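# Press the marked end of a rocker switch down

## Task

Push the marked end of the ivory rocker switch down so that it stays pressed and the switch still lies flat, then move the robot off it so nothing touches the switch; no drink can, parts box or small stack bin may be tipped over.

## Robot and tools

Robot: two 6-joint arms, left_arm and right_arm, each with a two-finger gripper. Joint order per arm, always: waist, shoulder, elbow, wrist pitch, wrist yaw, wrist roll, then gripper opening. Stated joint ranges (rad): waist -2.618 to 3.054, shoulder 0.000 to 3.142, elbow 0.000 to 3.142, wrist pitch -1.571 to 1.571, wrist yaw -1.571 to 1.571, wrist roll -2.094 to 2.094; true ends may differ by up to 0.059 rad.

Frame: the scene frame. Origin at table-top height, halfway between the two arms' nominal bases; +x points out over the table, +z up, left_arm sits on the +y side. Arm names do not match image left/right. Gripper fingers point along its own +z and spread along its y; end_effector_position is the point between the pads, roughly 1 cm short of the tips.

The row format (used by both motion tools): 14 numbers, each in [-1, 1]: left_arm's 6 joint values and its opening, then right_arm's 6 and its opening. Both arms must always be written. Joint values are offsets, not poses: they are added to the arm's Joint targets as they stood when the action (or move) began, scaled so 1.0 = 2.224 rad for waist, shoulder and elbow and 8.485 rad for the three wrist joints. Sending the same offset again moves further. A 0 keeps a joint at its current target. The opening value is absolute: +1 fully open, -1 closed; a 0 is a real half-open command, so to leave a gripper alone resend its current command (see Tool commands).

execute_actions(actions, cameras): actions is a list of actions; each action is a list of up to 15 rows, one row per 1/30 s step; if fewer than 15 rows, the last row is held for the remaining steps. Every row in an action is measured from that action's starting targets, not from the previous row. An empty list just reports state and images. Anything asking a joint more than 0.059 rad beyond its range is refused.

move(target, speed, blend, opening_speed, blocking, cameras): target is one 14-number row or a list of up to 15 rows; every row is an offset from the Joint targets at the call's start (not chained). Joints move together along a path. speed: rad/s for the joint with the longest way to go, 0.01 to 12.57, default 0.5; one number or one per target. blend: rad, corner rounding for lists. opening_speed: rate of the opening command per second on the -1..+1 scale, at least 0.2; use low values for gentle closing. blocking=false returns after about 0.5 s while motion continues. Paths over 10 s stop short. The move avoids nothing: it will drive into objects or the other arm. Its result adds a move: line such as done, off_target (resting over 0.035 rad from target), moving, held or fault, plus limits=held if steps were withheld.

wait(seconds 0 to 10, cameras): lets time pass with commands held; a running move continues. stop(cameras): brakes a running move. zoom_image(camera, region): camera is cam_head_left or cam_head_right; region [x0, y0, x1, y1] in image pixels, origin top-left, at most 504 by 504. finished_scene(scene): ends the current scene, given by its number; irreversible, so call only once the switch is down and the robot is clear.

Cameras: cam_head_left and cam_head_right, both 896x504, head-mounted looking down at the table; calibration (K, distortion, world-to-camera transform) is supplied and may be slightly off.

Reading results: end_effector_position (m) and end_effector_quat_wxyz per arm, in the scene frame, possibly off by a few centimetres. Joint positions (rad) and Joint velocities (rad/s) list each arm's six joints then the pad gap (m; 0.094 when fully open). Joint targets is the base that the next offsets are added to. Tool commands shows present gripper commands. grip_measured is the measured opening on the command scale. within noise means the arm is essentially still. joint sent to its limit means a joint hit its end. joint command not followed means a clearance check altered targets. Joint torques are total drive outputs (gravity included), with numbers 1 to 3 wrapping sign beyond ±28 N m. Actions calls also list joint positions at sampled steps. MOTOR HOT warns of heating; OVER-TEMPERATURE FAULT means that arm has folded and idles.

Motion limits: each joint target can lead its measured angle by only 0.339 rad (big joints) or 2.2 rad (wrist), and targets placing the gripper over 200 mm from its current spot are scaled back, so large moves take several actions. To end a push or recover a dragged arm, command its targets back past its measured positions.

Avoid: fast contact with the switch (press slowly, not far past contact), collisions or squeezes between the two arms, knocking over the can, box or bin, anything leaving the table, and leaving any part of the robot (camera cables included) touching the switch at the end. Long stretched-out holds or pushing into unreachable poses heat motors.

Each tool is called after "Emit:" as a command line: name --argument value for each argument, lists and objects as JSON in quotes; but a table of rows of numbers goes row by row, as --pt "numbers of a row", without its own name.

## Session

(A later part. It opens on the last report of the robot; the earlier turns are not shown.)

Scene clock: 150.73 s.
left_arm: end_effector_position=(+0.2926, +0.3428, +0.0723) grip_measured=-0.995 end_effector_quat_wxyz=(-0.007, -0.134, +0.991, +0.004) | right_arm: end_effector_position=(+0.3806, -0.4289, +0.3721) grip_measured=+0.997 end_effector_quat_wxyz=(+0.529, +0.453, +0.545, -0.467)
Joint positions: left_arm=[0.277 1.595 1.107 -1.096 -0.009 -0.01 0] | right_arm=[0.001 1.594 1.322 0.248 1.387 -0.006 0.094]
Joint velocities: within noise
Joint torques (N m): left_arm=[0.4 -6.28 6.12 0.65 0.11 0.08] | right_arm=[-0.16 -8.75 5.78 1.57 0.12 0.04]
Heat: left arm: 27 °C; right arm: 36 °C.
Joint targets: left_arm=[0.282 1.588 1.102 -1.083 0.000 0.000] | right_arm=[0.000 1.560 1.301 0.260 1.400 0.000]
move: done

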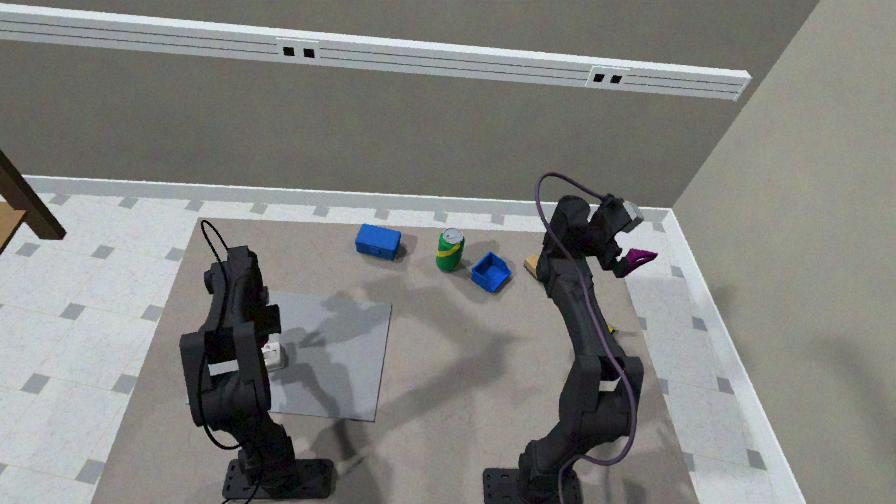

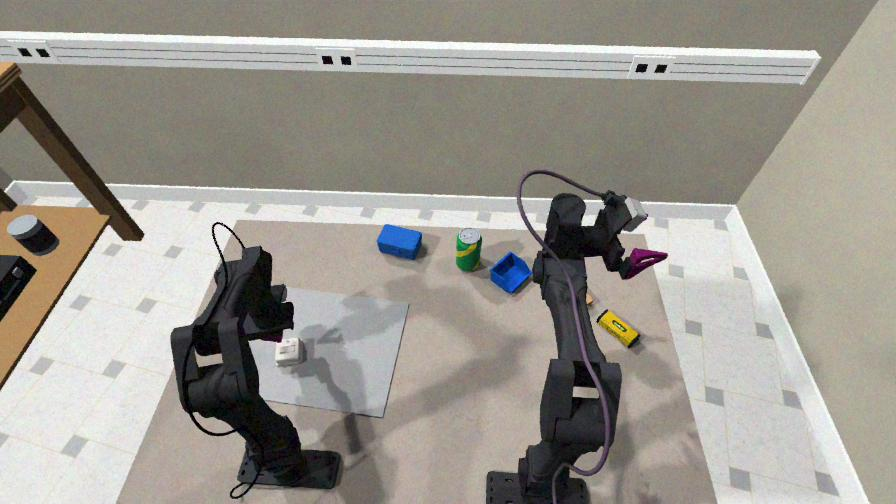

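Emit:
move --target '[0.00872, 0, -0.04114, 0.01234, 0, 0, -1, -0.30576, -0.18345, -0.41277, 0.07225, -0.165, 0, 1]' --speed 0.6

Emit:
zoom_image --camera "cam_head_right" --region '[245, 320, 315, 376]'

Emit:
zoom_image --camera "cam_head_left" --region '[225, 320, 295, 376]'

Scene clock: 160.07 s.
left_arm: end_effector_position=(+0.2884, +0.3467, +0.0507) grip_measured=-0.995 end_effector_quat_wxyz=(+0.000, -0.143, +0.990, +0.004) | right_arm: end_effector_position=(+0.2950, -0.4944, +0.2518) grip_measured=+0.997 end_effector_quat_wxyz=(+0.684, +0.240, +0.638, -0.261)
Joint positions: left_arm=[0.295 1.595 1.018 -0.993 -0.009 -0.01 0] | right_arm=[-0.676 1.175 0.401 0.846 0.019 -0.006 0.094]
Joint velocities: within noise
Joint torques (N m): left_arm=[0.51 -6.08 5.82 0.67 0.12 0.08] | right_arm=[-0.4 -4.19 5.78 2.37 -0.32 0.04]
Heat: left arm: 27 °C; right arm: 35 °C.
Joint targets: left_arm=[0.302 1.588 1.011 -0.978 0.000 0.000] | right_arm=[-0.680 1.152 0.382 0.873 0.000 0.000]
move: done

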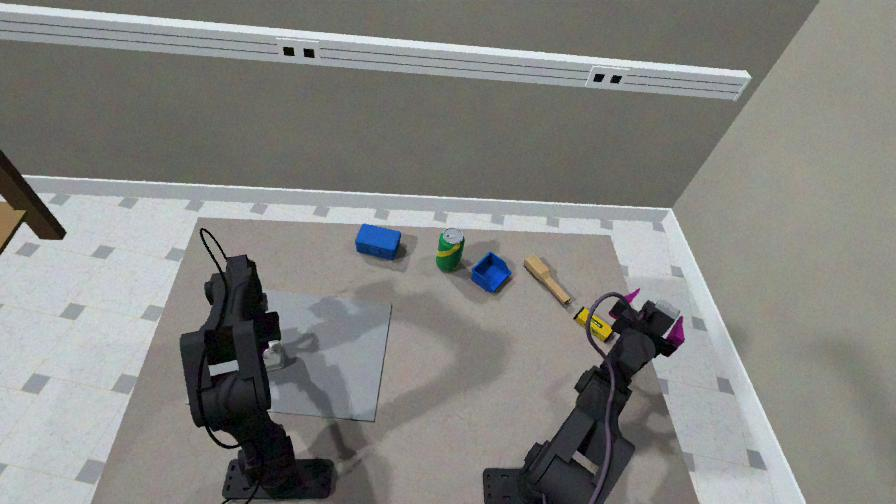

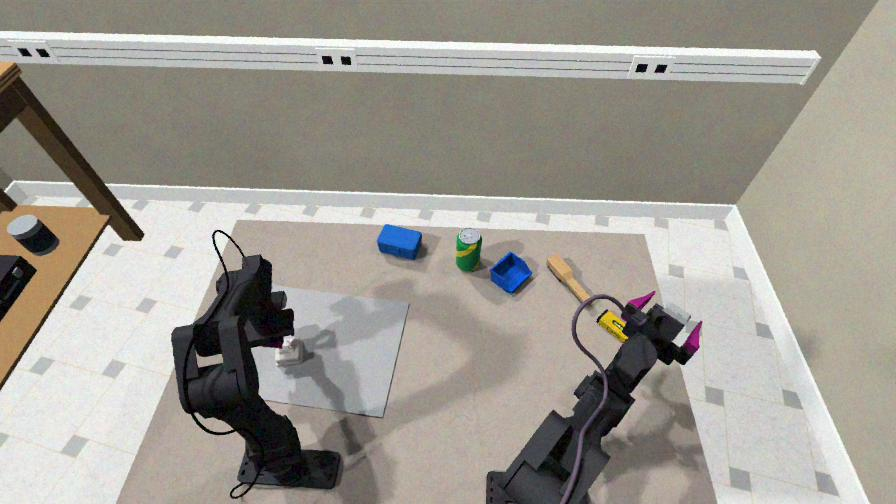

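Scaled by 7.200 from the camera's 896x504 image, which has a finer 1280x720 frame.

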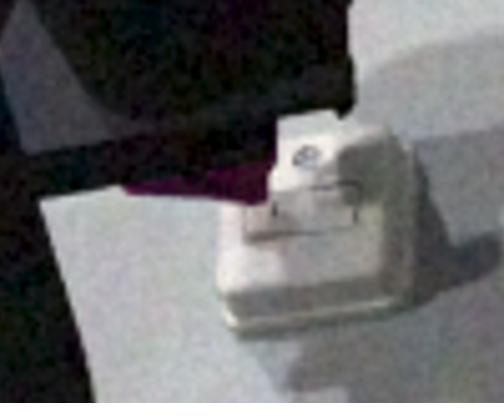

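Scaled by 7.200 from the camera's 896x504 image, which has a finer 1280x720 frame.

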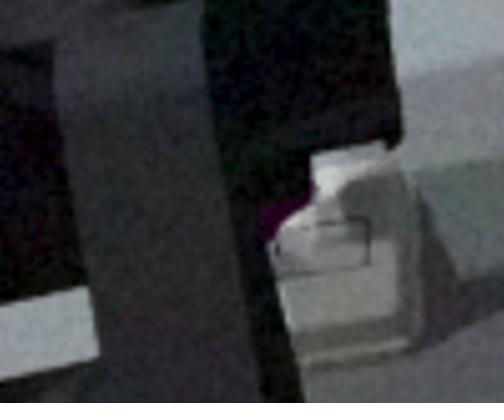

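Emit:
move --target '[0, 0.01659, -0.01331, 0.00516, 0, 0, -1, 0, 0, 0, 0, 0, 0, -1]' --speed 0.1

Emit:
zoom_image --camera "cam_head_right" --region '[245, 320, 315, 376]'

Scene clock: 197.40 s.
left_arm: end_effector_position=(+0.2872, +0.3464, +0.0418) grip_measured=-0.995 end_effector_quat_wxyz=(-0.002, -0.143, +0.990, +0.004) | right_arm: end_effector_position=(+0.2951, -0.4943, +0.2520) grip_measured=-0.996 end_effector_quat_wxyz=(+0.684, +0.240, +0.637, -0.261)
Joint positions: left_arm=[0.295 1.606 0.992 -0.959 -0.009 -0.01 0] | right_arm=[-0.676 1.175 0.401 0.847 0.018 -0.006 0]
Joint velocities: within noise
Joint torques (N m): left_arm=[0.57 -4.23 5.45 0.77 0.11 0.07] | right_arm=[-0.39 -4.19 5.78 2.35 -0.23 0.04]
Heat: left arm: 27 °C; right arm: 40 °C.
Joint targets: left_arm=[0.302 1.625 0.981 -0.934 0.000 0.000] | right_arm=[-0.680 1.152 0.382 0.873 0.000 0.000]
move: done

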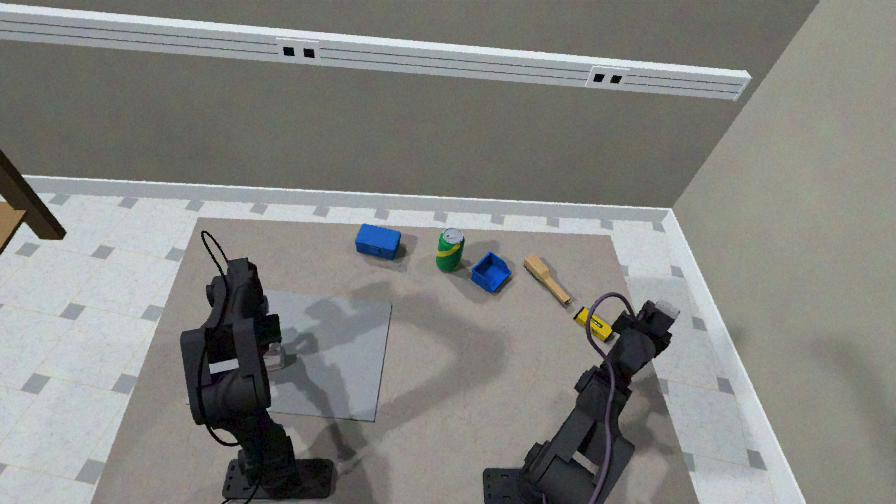

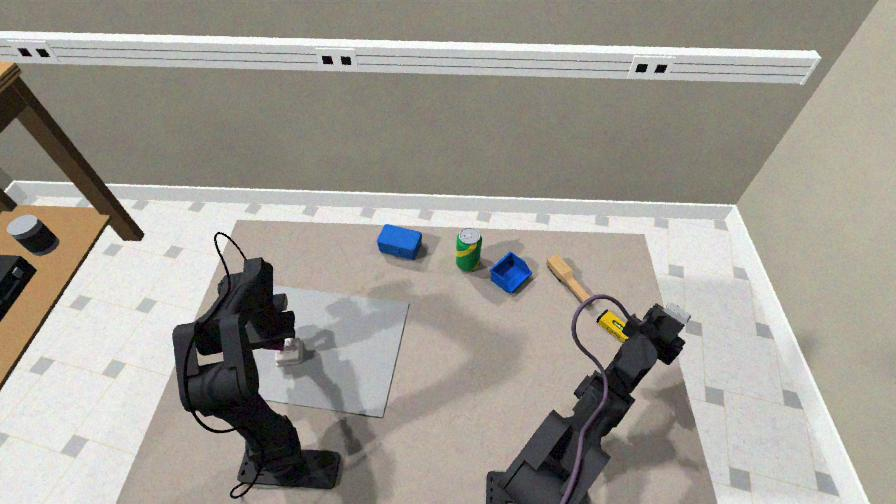

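Scaled by 7.200 from the camera's 896x504 image, which has a finer 1280x720 frame.

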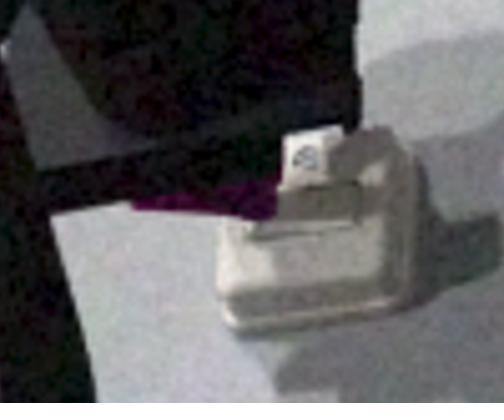

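Emit:
move --target '[0, 0.00706, -0.01192, 0.00497, 0, 0, -1, 0, 0, 0, 0, 0, 0, -1]' --speed 0.1

Emit:
zoom_image --camera "cam_head_right" --region '[245, 320, 315, 376]'

Scene clock: 199.57 s.
left_arm: end_effector_position=(+0.2880, +0.3466, +0.0368) grip_measured=-0.995 end_effector_quat_wxyz=(+0.000, -0.143, +0.990, +0.004) | right_arm: end_effector_position=(+0.2951, -0.4943, +0.2520) grip_measured=-0.996 end_effector_quat_wxyz=(+0.684, +0.240, +0.637, -0.261)
Joint positions: left_arm=[0.295 1.613 0.977 -0.934 -0.009 -0.01 0] | right_arm=[-0.676 1.175 0.401 0.847 0.018 -0.006 0]
Joint velocities: within noise
Joint torques (N m): left_arm=[0.51 -3.45 4.29 0.97 0.1 0.07] | right_arm=[-0.4 -4.21 5.78 2.35 -0.23 0.04]
Heat: left arm: 27 °C; right arm: 40 °C.
Joint targets: left_arm=[0.302 1.641 0.955 -0.892 0.000 0.000] | right_arm=[-0.680 1.152 0.382 0.873 0.000 0.000]
move: off_target (left_arm); left_arm: the wrist pitch is farthest, 0.042 rad from its target

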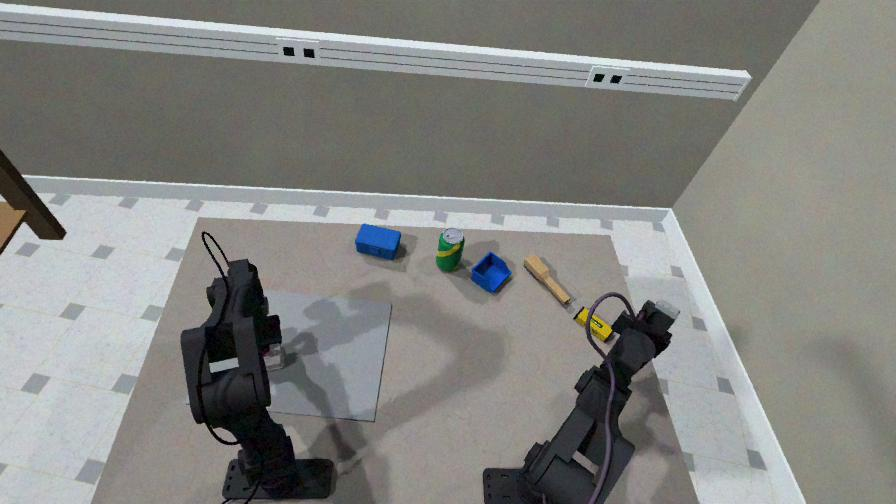

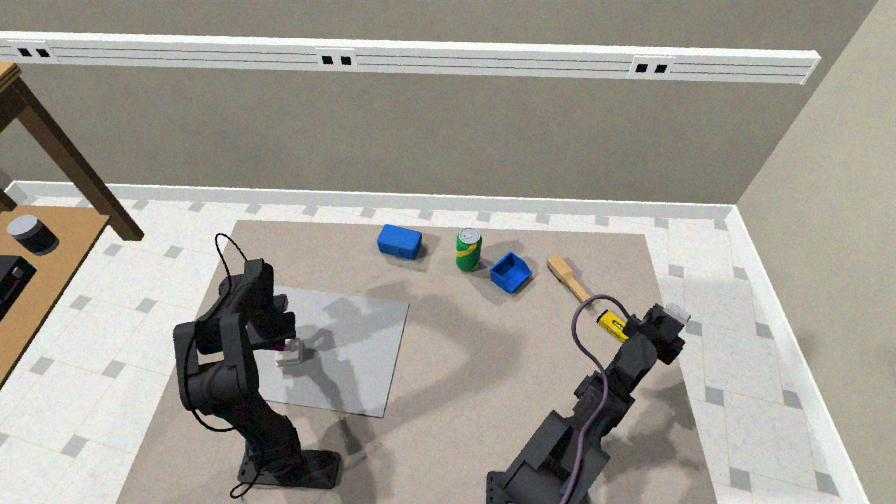

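Scaled by 7.200 from the camera's 896x504 image, which has a finer 1280x720 frame.

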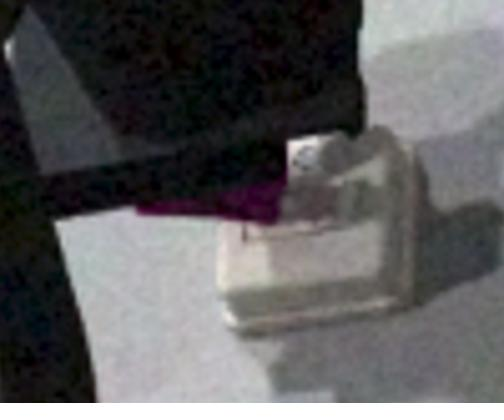

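Emit:
move --target '[0, 0.00733, -0.012, 0.00507, 0, 0, -1, 0, 0, 0, 0, 0, 0, -1]' --speed 0.1

Emit:
zoom_image --camera "cam_head_right" --region '[245, 320, 315, 376]'

Scene clock: 202.00 s.
left_arm: end_effector_position=(+0.2878, +0.3465, +0.0356) grip_measured=-0.995 end_effector_quat_wxyz=(+0.000, -0.143, +0.990, +0.004) | right_arm: end_effector_position=(+0.2951, -0.4943, +0.2520) grip_measured=-0.996 end_effector_quat_wxyz=(+0.684, +0.240, +0.637, -0.261)
Joint positions: left_arm=[0.295 1.613 0.973 -0.928 -0.009 -0.01 0] | right_arm=[-0.676 1.175 0.401 0.847 0.018 -0.006 0]
Joint velocities: within noise
Joint torques (N m): left_arm=[0.49 -2.22 2.32 1.37 0.12 0.09] | right_arm=[-0.42 -4.21 5.78 2.35 -0.23 0.03]
Heat: left arm: 27 °C; right arm: 40 °C.
Joint targets: left_arm=[0.302 1.657 0.928 -0.849 0.000 0.000] | right_arm=[-0.680 1.152 0.382 0.873 0.000 0.000]
move: off_target (left_arm); left_arm: the wrist pitch is farthest, 0.079 rad from its target

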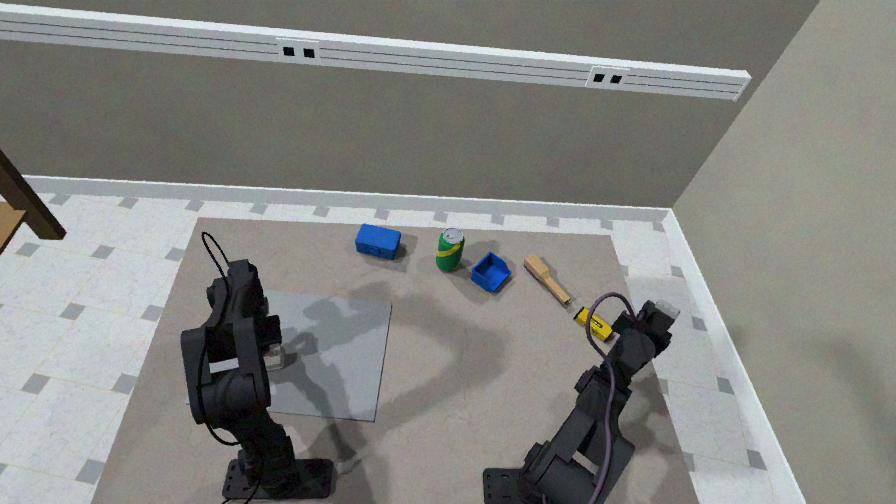

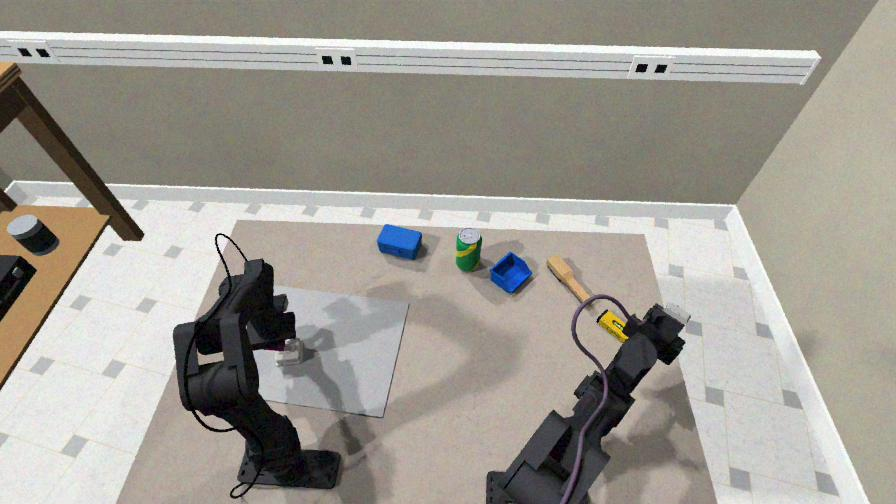

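Scaled by 7.200 from the camera's 896x504 image, which has a finer 1280x720 frame.

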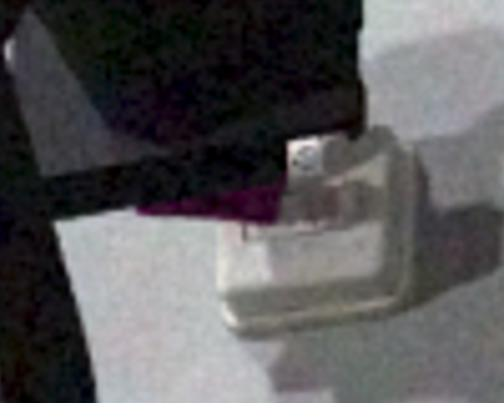

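Emit:
move --pt "0 -0.05216 0.12221 -0.04199 0 0 -1 0 0 0 0 0 0 -1" --pt "0.2 -0.12 0.12221 0.0 0 0 -1 0 0 0 0 0 0 -1" --speed 0.5

Emit:
zoom_image --camera "cam_head_right" --region '[245, 320, 315, 376]'

Emit:
zoom_image --camera "cam_head_left" --region '[225, 320, 295, 376]'

Scene clock: 207.07 s.
left_arm: end_effector_position=(+0.2900, +0.5014, +0.1568) grip_measured=-0.995 end_effector_quat_wxyz=(+0.214, -0.351, +0.908, +0.083) | right_arm: end_effector_position=(+0.2951, -0.4943, +0.2520) grip_measured=-0.996 end_effector_quat_wxyz=(+0.684, +0.240, +0.637, -0.261)
Joint positions: left_arm=[0.744 1.42 1.178 -0.867 -0.006 -0.009 0] | right_arm=[-0.676 1.175 0.401 0.847 0.018 -0.006 0]
Joint velocities: within noise
Joint torques (N m): left_arm=[0.1 -7.49 9.72 1.54 0.08 0.06] | right_arm=[-0.4 -4.21 5.78 2.34 -0.23 0.04]
Heat: left arm: 27 °C; right arm: 40 °C.
Joint targets: left_arm=[0.747 1.390 1.200 -0.849 0.000 0.000] | right_arm=[-0.680 1.152 0.382 0.873 0.000 0.000]
move: done

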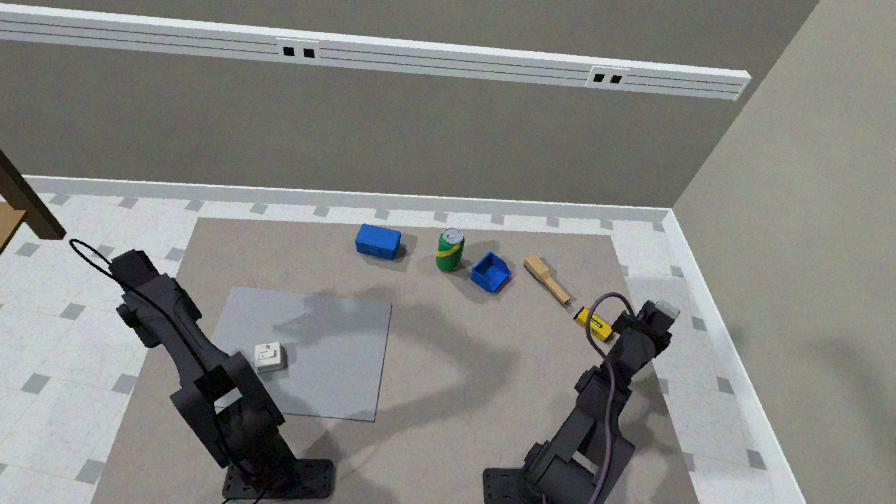

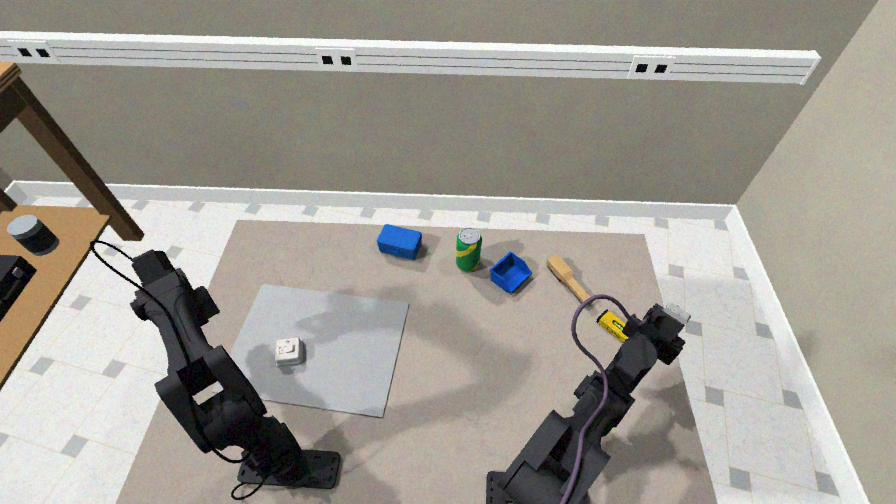

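Scaled by 7.200 from the camera's 896x504 image, which has a finer 1280x720 frame.

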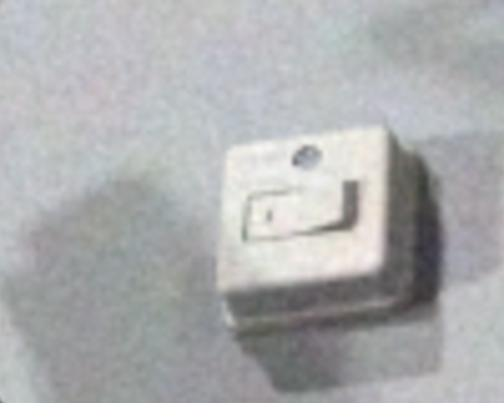

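Scaled by 7.200 from the camera's 896x504 image, which has a finer 1280x720 frame.

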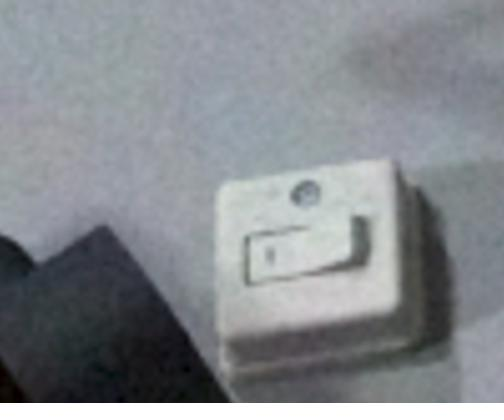

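Emit:
move --target '[-0.32779, 0.22797, 0.12725, -0.03512, 0, 0, -1, 0, 0, 0, 0, 0, 0, -1]' --speed 0.6

Emit:
zoom_image --camera "cam_head_left" --region '[260, 280, 350, 352]'

Emit:
zoom_image --camera "cam_head_right" --region '[280, 270, 370, 342]'

Scene clock: 224.73 s.
left_arm: end_effector_position=(+0.3850, +0.2717, +0.0752) grip_measured=-0.995 end_effector_quat_wxyz=(+0.004, -0.002, +1.000, +0.001) | right_arm: end_effector_position=(+0.2951, -0.4943, +0.2520) grip_measured=-0.996 end_effector_quat_wxyz=(+0.684, +0.240, +0.637, -0.261)
Joint positions: left_arm=[0.013 1.881 1.456 -1.138 -0.002 -0.009 0] | right_arm=[-0.676 1.175 0.401 0.847 0.018 -0.006 0]
Joint velocities: within noise
Joint torques (N m): left_arm=[0.29 -6.87 9.35 0.46 0.04 0.05] | right_arm=[-0.39 -4.21 5.76 2.35 -0.23 0.03]
Heat: left arm: 28 °C; right arm: 41 °C.
Joint targets: left_arm=[0.018 1.897 1.483 -1.147 0.000 0.000] | right_arm=[-0.680 1.152 0.382 0.873 0.000 0.000]
move: done

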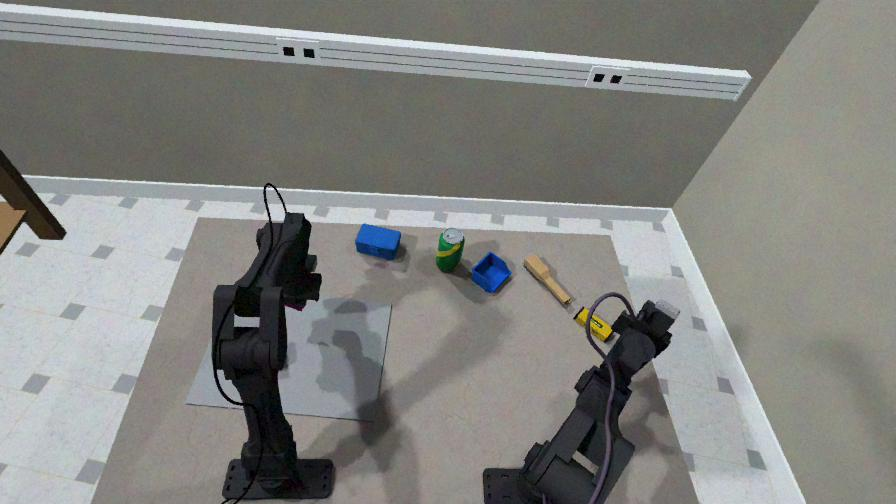

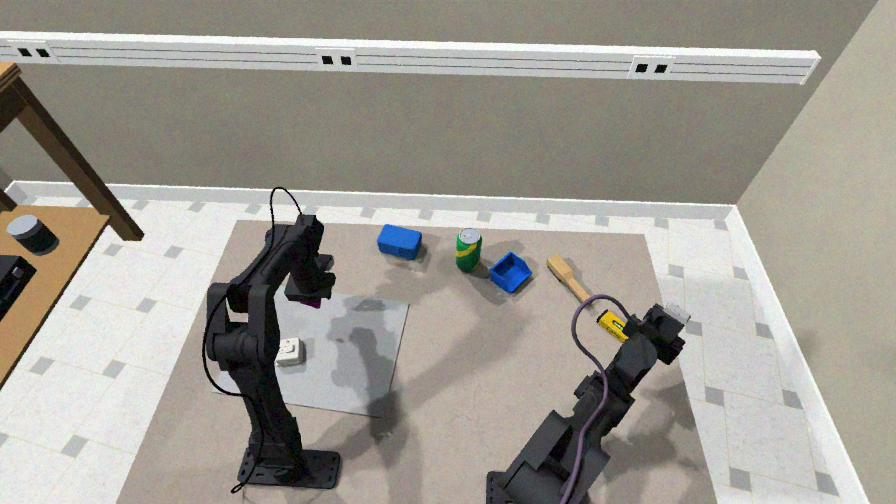

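Scaled by 5.600 from the camera's 896x504 image, which has a finer 1280x720 frame.

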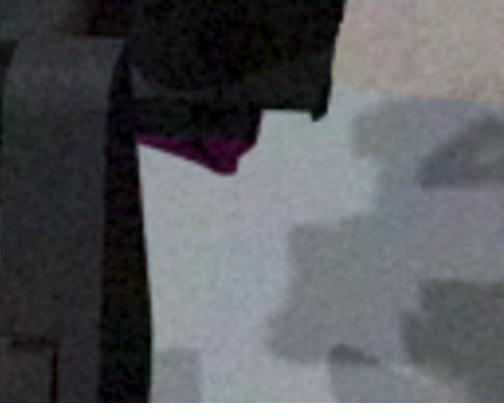

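Scaled by 5.600 from the camera's 896x504 image, which has a finer 1280x720 frame.

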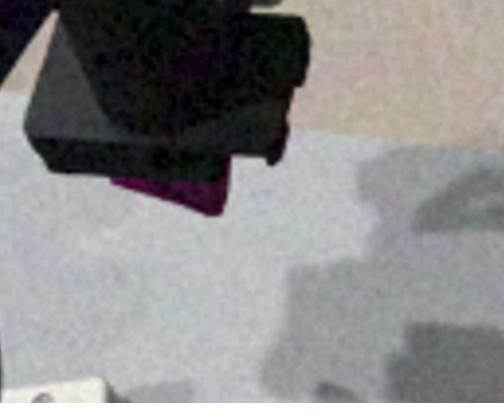

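Emit:
move --target '[-0.13489, 0.12725, 0.18705, -0.01638, 0, 0, -1, 0, 0, 0, 0, 0, 0, -1]' --speed 0.6

Emit:
zoom_image --camera "cam_head_left" --region '[320, 255, 410, 327]'

Emit:
zoom_image --camera "cam_head_right" --region '[340, 250, 430, 322]'

Scene clock: 228.97 s.
left_arm: end_effector_position=(+0.4353, +0.1467, +0.0791) grip_measured=-0.995 end_effector_quat_wxyz=(+0.004, +0.148, +0.989, +0.000) | right_arm: end_effector_position=(+0.2951, -0.4943, +0.2520) grip_measured=-0.996 end_effector_quat_wxyz=(+0.684, +0.240, +0.637, -0.261)
Joint positions: left_arm=[-0.288 2.155 1.87 -1.277 -0.001 -0.009 0] | right_arm=[-0.676 1.175 0.401 0.847 0.018 -0.006 0]
Joint velocities: within noise
Joint torques (N m): left_arm=[0.27 -8.66 9.5 0.44 0.04 0.1] | right_arm=[-0.42 -4.21 5.78 2.34 -0.23 0.03]
Heat: left arm: 28 °C; right arm: 41 °C.
Joint targets: left_arm=[-0.283 2.180 1.899 -1.286 0.000 0.000] | right_arm=[-0.680 1.152 0.382 0.873 0.000 0.000]
move: done

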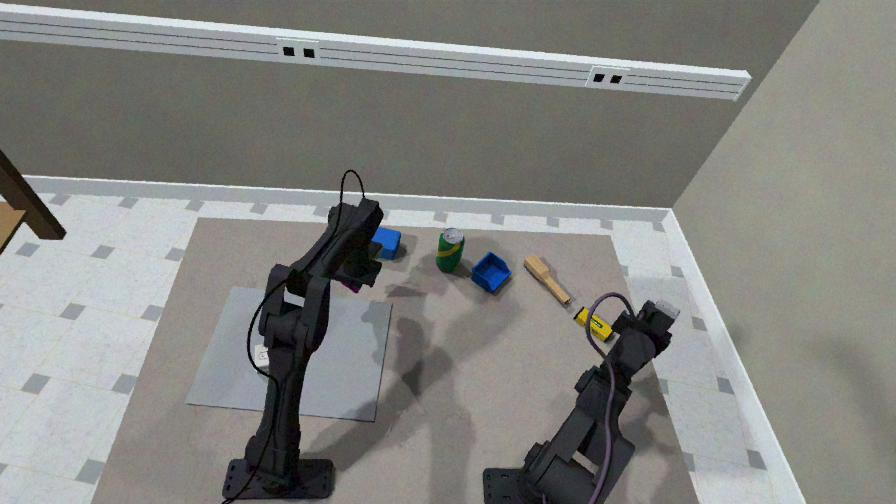

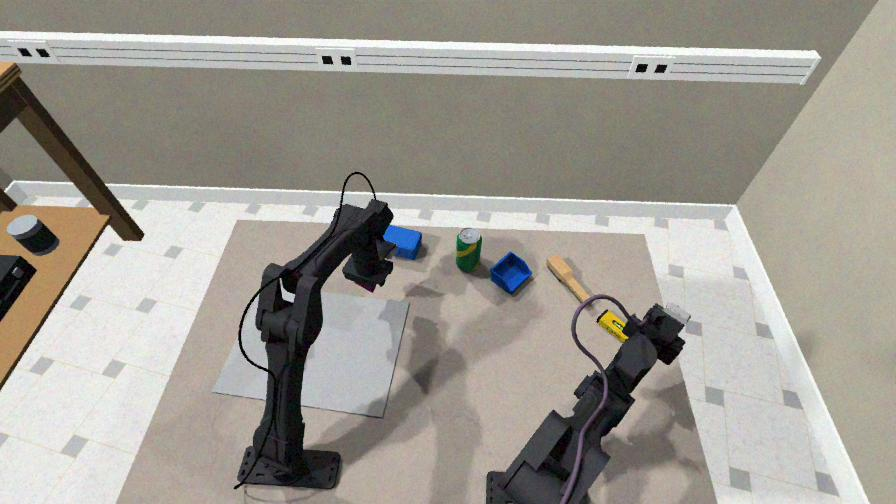

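Scaled by 5.600 from the camera's 896x504 image, which has a finer 1280x720 frame.

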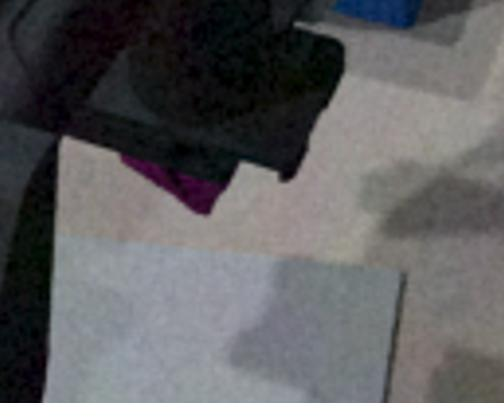

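Scaled by 5.600 from the camera's 896x504 image, which has a finer 1280x720 frame.

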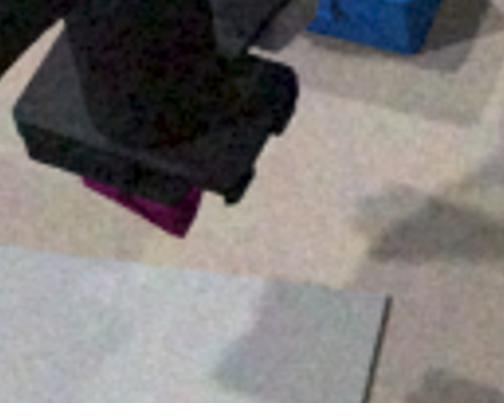

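Emit:
move --target '[-0.08948, -0.21853, -0.30202, 0.02334, 0, 0, -1, 0, 0, 0, 0, 0, 0, -1]' --speed 0.6

Emit:
zoom_image --camera "cam_head_left" --region '[310, 310, 400, 382]'

Emit:
zoom_image --camera "cam_head_right" --region '[330, 310, 420, 382]'

Scene clock: 233.87 s.
left_arm: end_effector_position=(+0.2980, +0.1309, +0.0669) grip_measured=-0.995 end_effector_quat_wxyz=(-0.014, +0.241, +0.970, +0.004) | right_arm: end_effector_position=(+0.2950, -0.4943, +0.2521) grip_measured=-0.996 end_effector_quat_wxyz=(+0.685, +0.240, +0.637, -0.261)
Joint positions: left_arm=[-0.478 1.731 1.234 -1.103 -0.001 -0.009 0] | right_arm=[-0.676 1.175 0.401 0.847 0.018 -0.006 0]
Joint velocities: left_arm=[-0.012 0.002 0.002 0.154 -0.022 -0.081 0] | right_arm=[within noise]
Joint torques (N m): left_arm=[-0.36 -9.99 5.91 0.65 0.04 0.08] | right_arm=[-0.42 -4.19 5.76 2.35 -0.23 0.04]
Heat: left arm: 28 °C; right arm: 41 °C.
Joint targets: left_arm=[-0.482 1.694 1.227 -1.088 0.000 0.000] | right_arm=[-0.680 1.152 0.382 0.873 0.000 0.000]
move: off_target (left_arm); left_arm: the shoulder is farthest, 0.037 rad from its target

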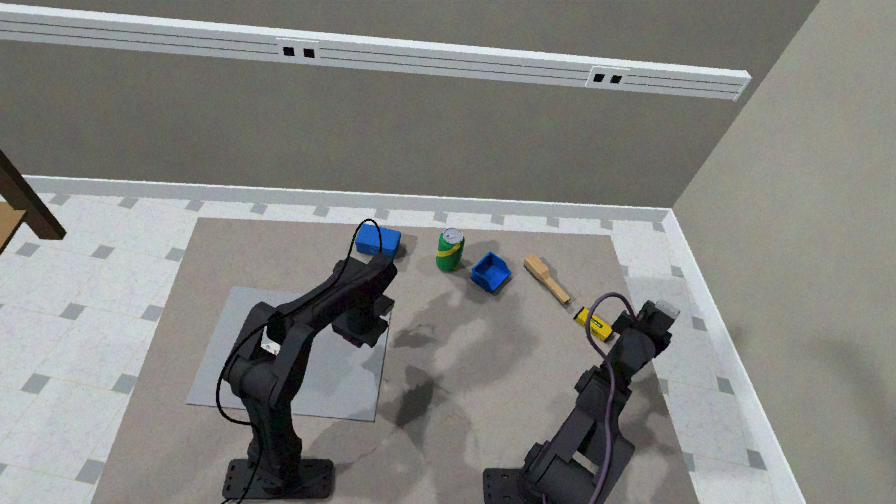

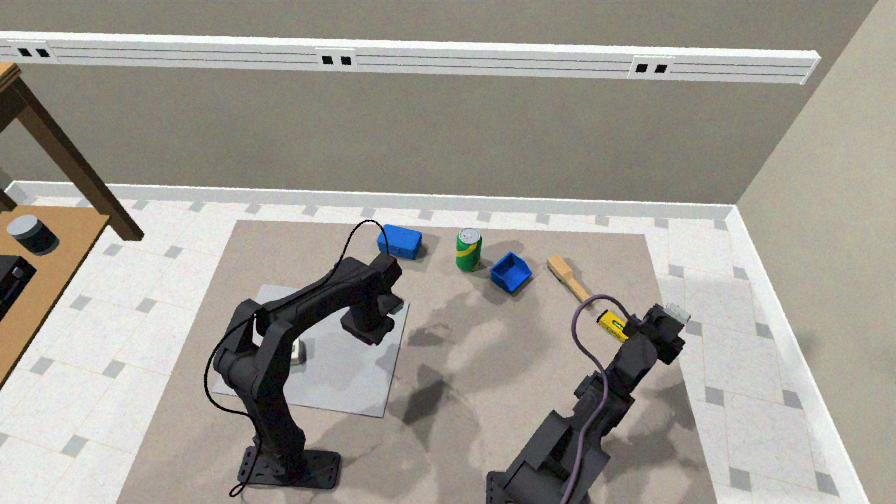

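Scaled by 5.600 from the camera's 896x504 image, which has a finer 1280x720 frame.

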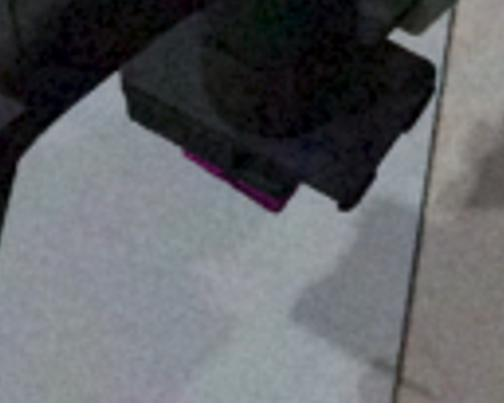

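Scaled by 5.600 from the camera's 896x504 image, which has a finer 1280x720 frame.

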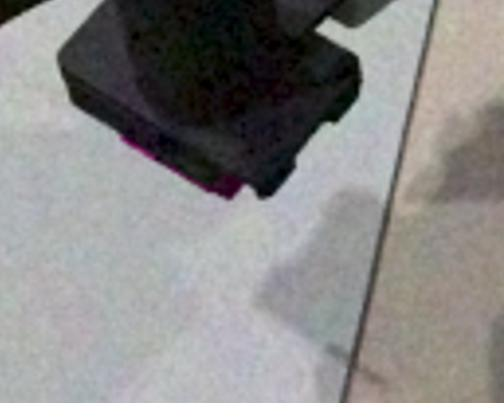

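Emit:
move --target '[0.4415, -0.2491, -0.3269, 0.19894, 0, 0, -1, 0.51776, 0.30576, 0.46043, -0.23724, 0, 0, -1]' --speed 0.7

Emit:
zoom_image --camera "cam_head_left" --region '[410, 300, 500, 372]'

Emit:
zoom_image --camera "cam_head_right" --region '[430, 300, 520, 372]'

Scene clock: 243.20 s.
left_arm: end_effector_position=(+0.3844, +0.4543, +0.2398) grip_measured=-0.995 end_effector_quat_wxyz=(+0.660, -0.177, +0.712, +0.158) | right_arm: end_effector_position=(+0.3025, -0.1025, +0.0761) grip_measured=-0.996 end_effector_quat_wxyz=(+0.000, -0.223, +0.975, -0.004)
Joint positions: left_arm=[0.496 1.165 0.509 0.578 -0.001 -0.009 0] | right_arm=[0.474 1.812 1.37 -1.13 0.007 -0.006 0]
Joint velocities: within noise
Joint torques (N m): left_arm=[0.32 -5.24 7.19 2.42 0.04 0.07] | right_arm=[-0.2 -5.79 9.52 0.2 -0.1 0.03]
Heat: left arm: 28 °C; right arm: 41 °C.
Joint targets: left_arm=[0.501 1.140 0.500 0.600 0.000 0.000] | right_arm=[0.472 1.832 1.407 -1.140 0.000 0.000]
move: off_target (right_arm); right_arm: the elbow is farthest, 0.036 rad from its target

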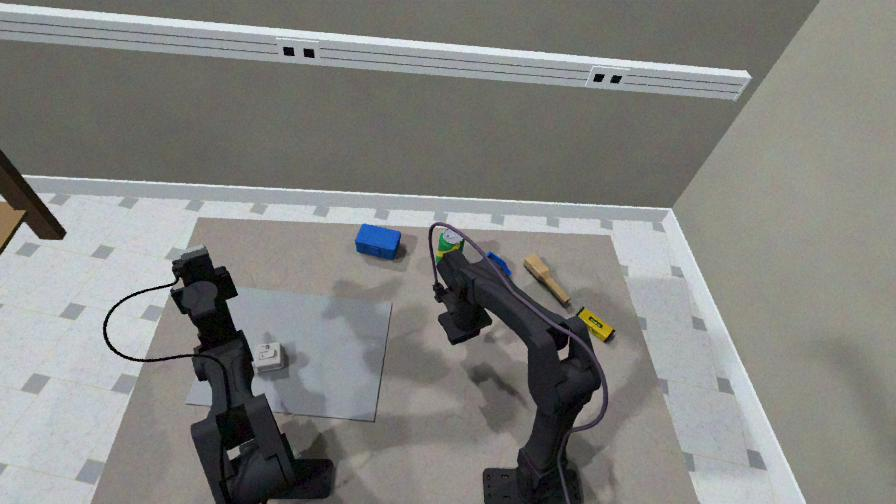

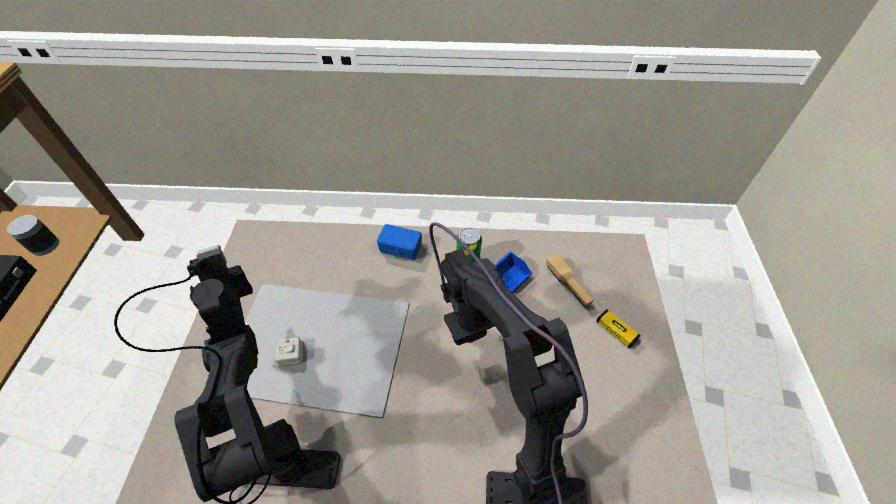

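Scaled by 5.600 from the camera's 896x504 image, which has a finer 1280x720 frame.

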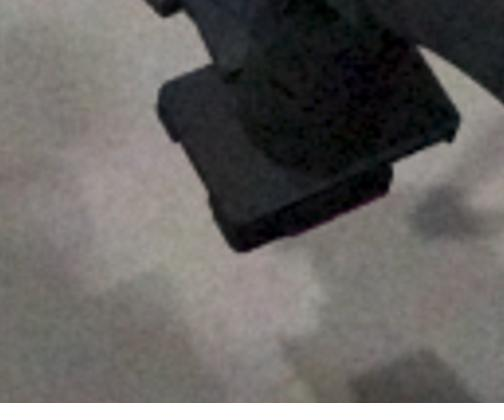

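Scaled by 5.600 from the camera's 896x504 image, which has a finer 1280x720 frame.

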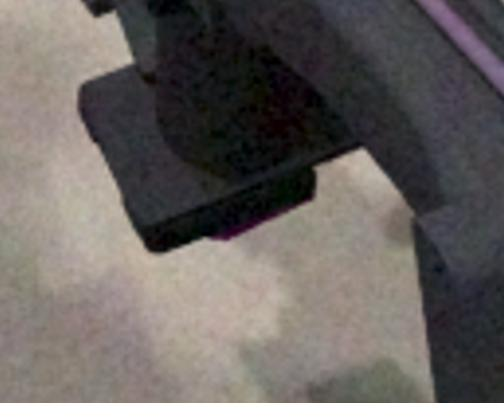

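Emit:
move --target '[0, 0, 0, 0, 0, 0, -1, -0.26394, 0.15917, 0.22482, -0.01732, 0, 0, -1]' --speed 0.6

Emit:
zoom_image --camera "cam_head_left" --region '[490, 260, 580, 332]'

Emit:
zoom_image --camera "cam_head_right" --region '[510, 260, 600, 332]'

Scene clock: 247.23 s.
left_arm: end_effector_position=(+0.3845, +0.4543, +0.2400) grip_measured=-0.995 end_effector_quat_wxyz=(+0.661, -0.177, +0.712, +0.158) | right_arm: end_effector_position=(+0.4195, -0.3052, +0.0765) grip_measured=-0.996 end_effector_quat_wxyz=(+0.001, +0.071, +0.997, -0.002)
Joint positions: left_arm=[0.496 1.165 0.509 0.579 -0.001 -0.009 0] | right_arm=[-0.118 2.161 1.869 -1.276 0.003 -0.005 0]
Joint velocities: within noise
Joint torques (N m): left_arm=[0.24 -5.19 7.35 2.41 0.02 0.06] | right_arm=[0.14 -8.32 9.68 0.22 -0.05 0.02]
Heat: left arm: 29 °C; right arm: 40 °C.
Joint targets: left_arm=[0.501 1.140 0.500 0.600 0.000 0.000] | right_arm=[-0.115 2.186 1.906 -1.287 0.000 0.000]
move: off_target (right_arm); right_arm: the elbow is farthest, 0.038 rad from its target

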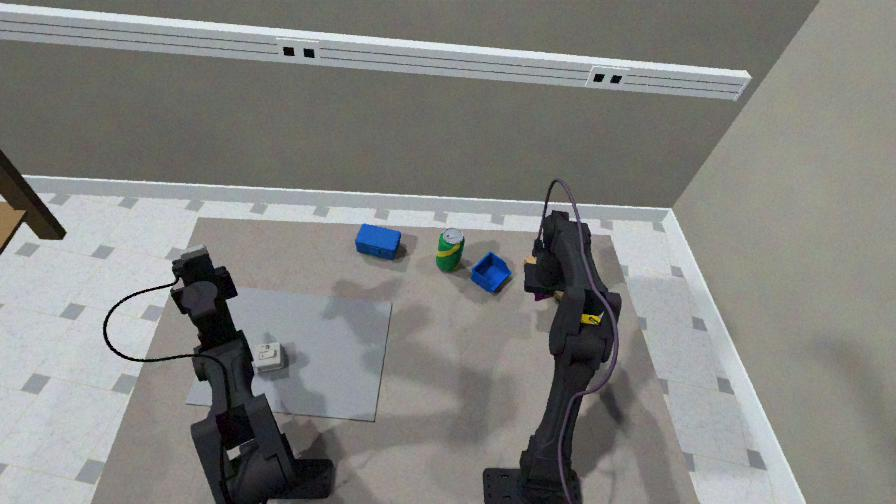

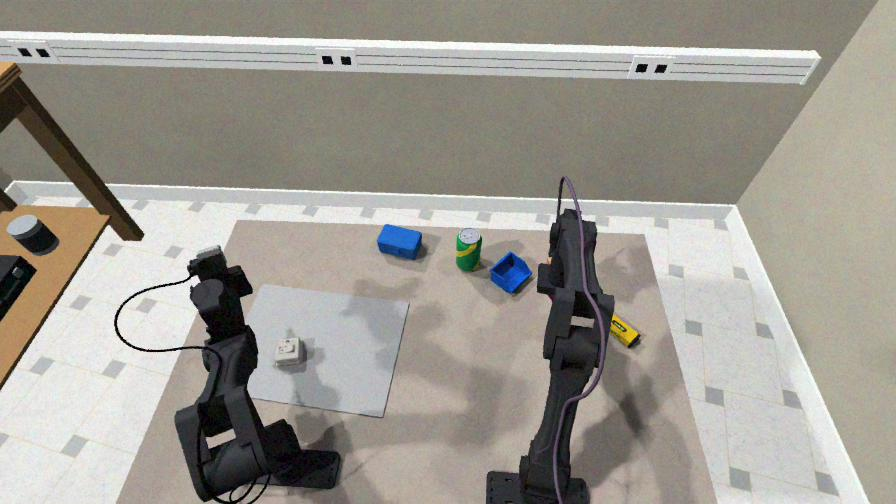

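Scaled by 5.600 from the camera's 896x504 image, which has a finer 1280x720 frame.

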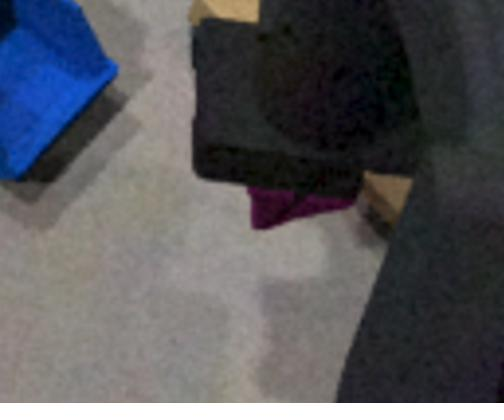

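Scaled by 5.600 from the camera's 896x504 image, which has a finer 1280x720 frame.

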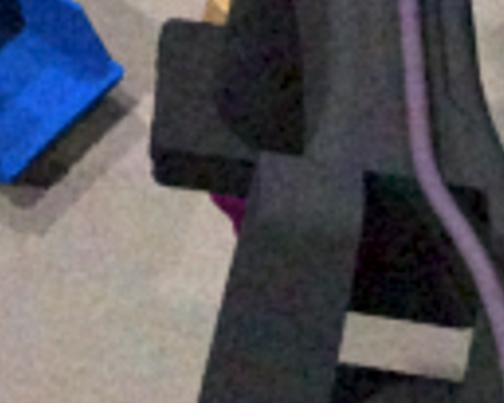

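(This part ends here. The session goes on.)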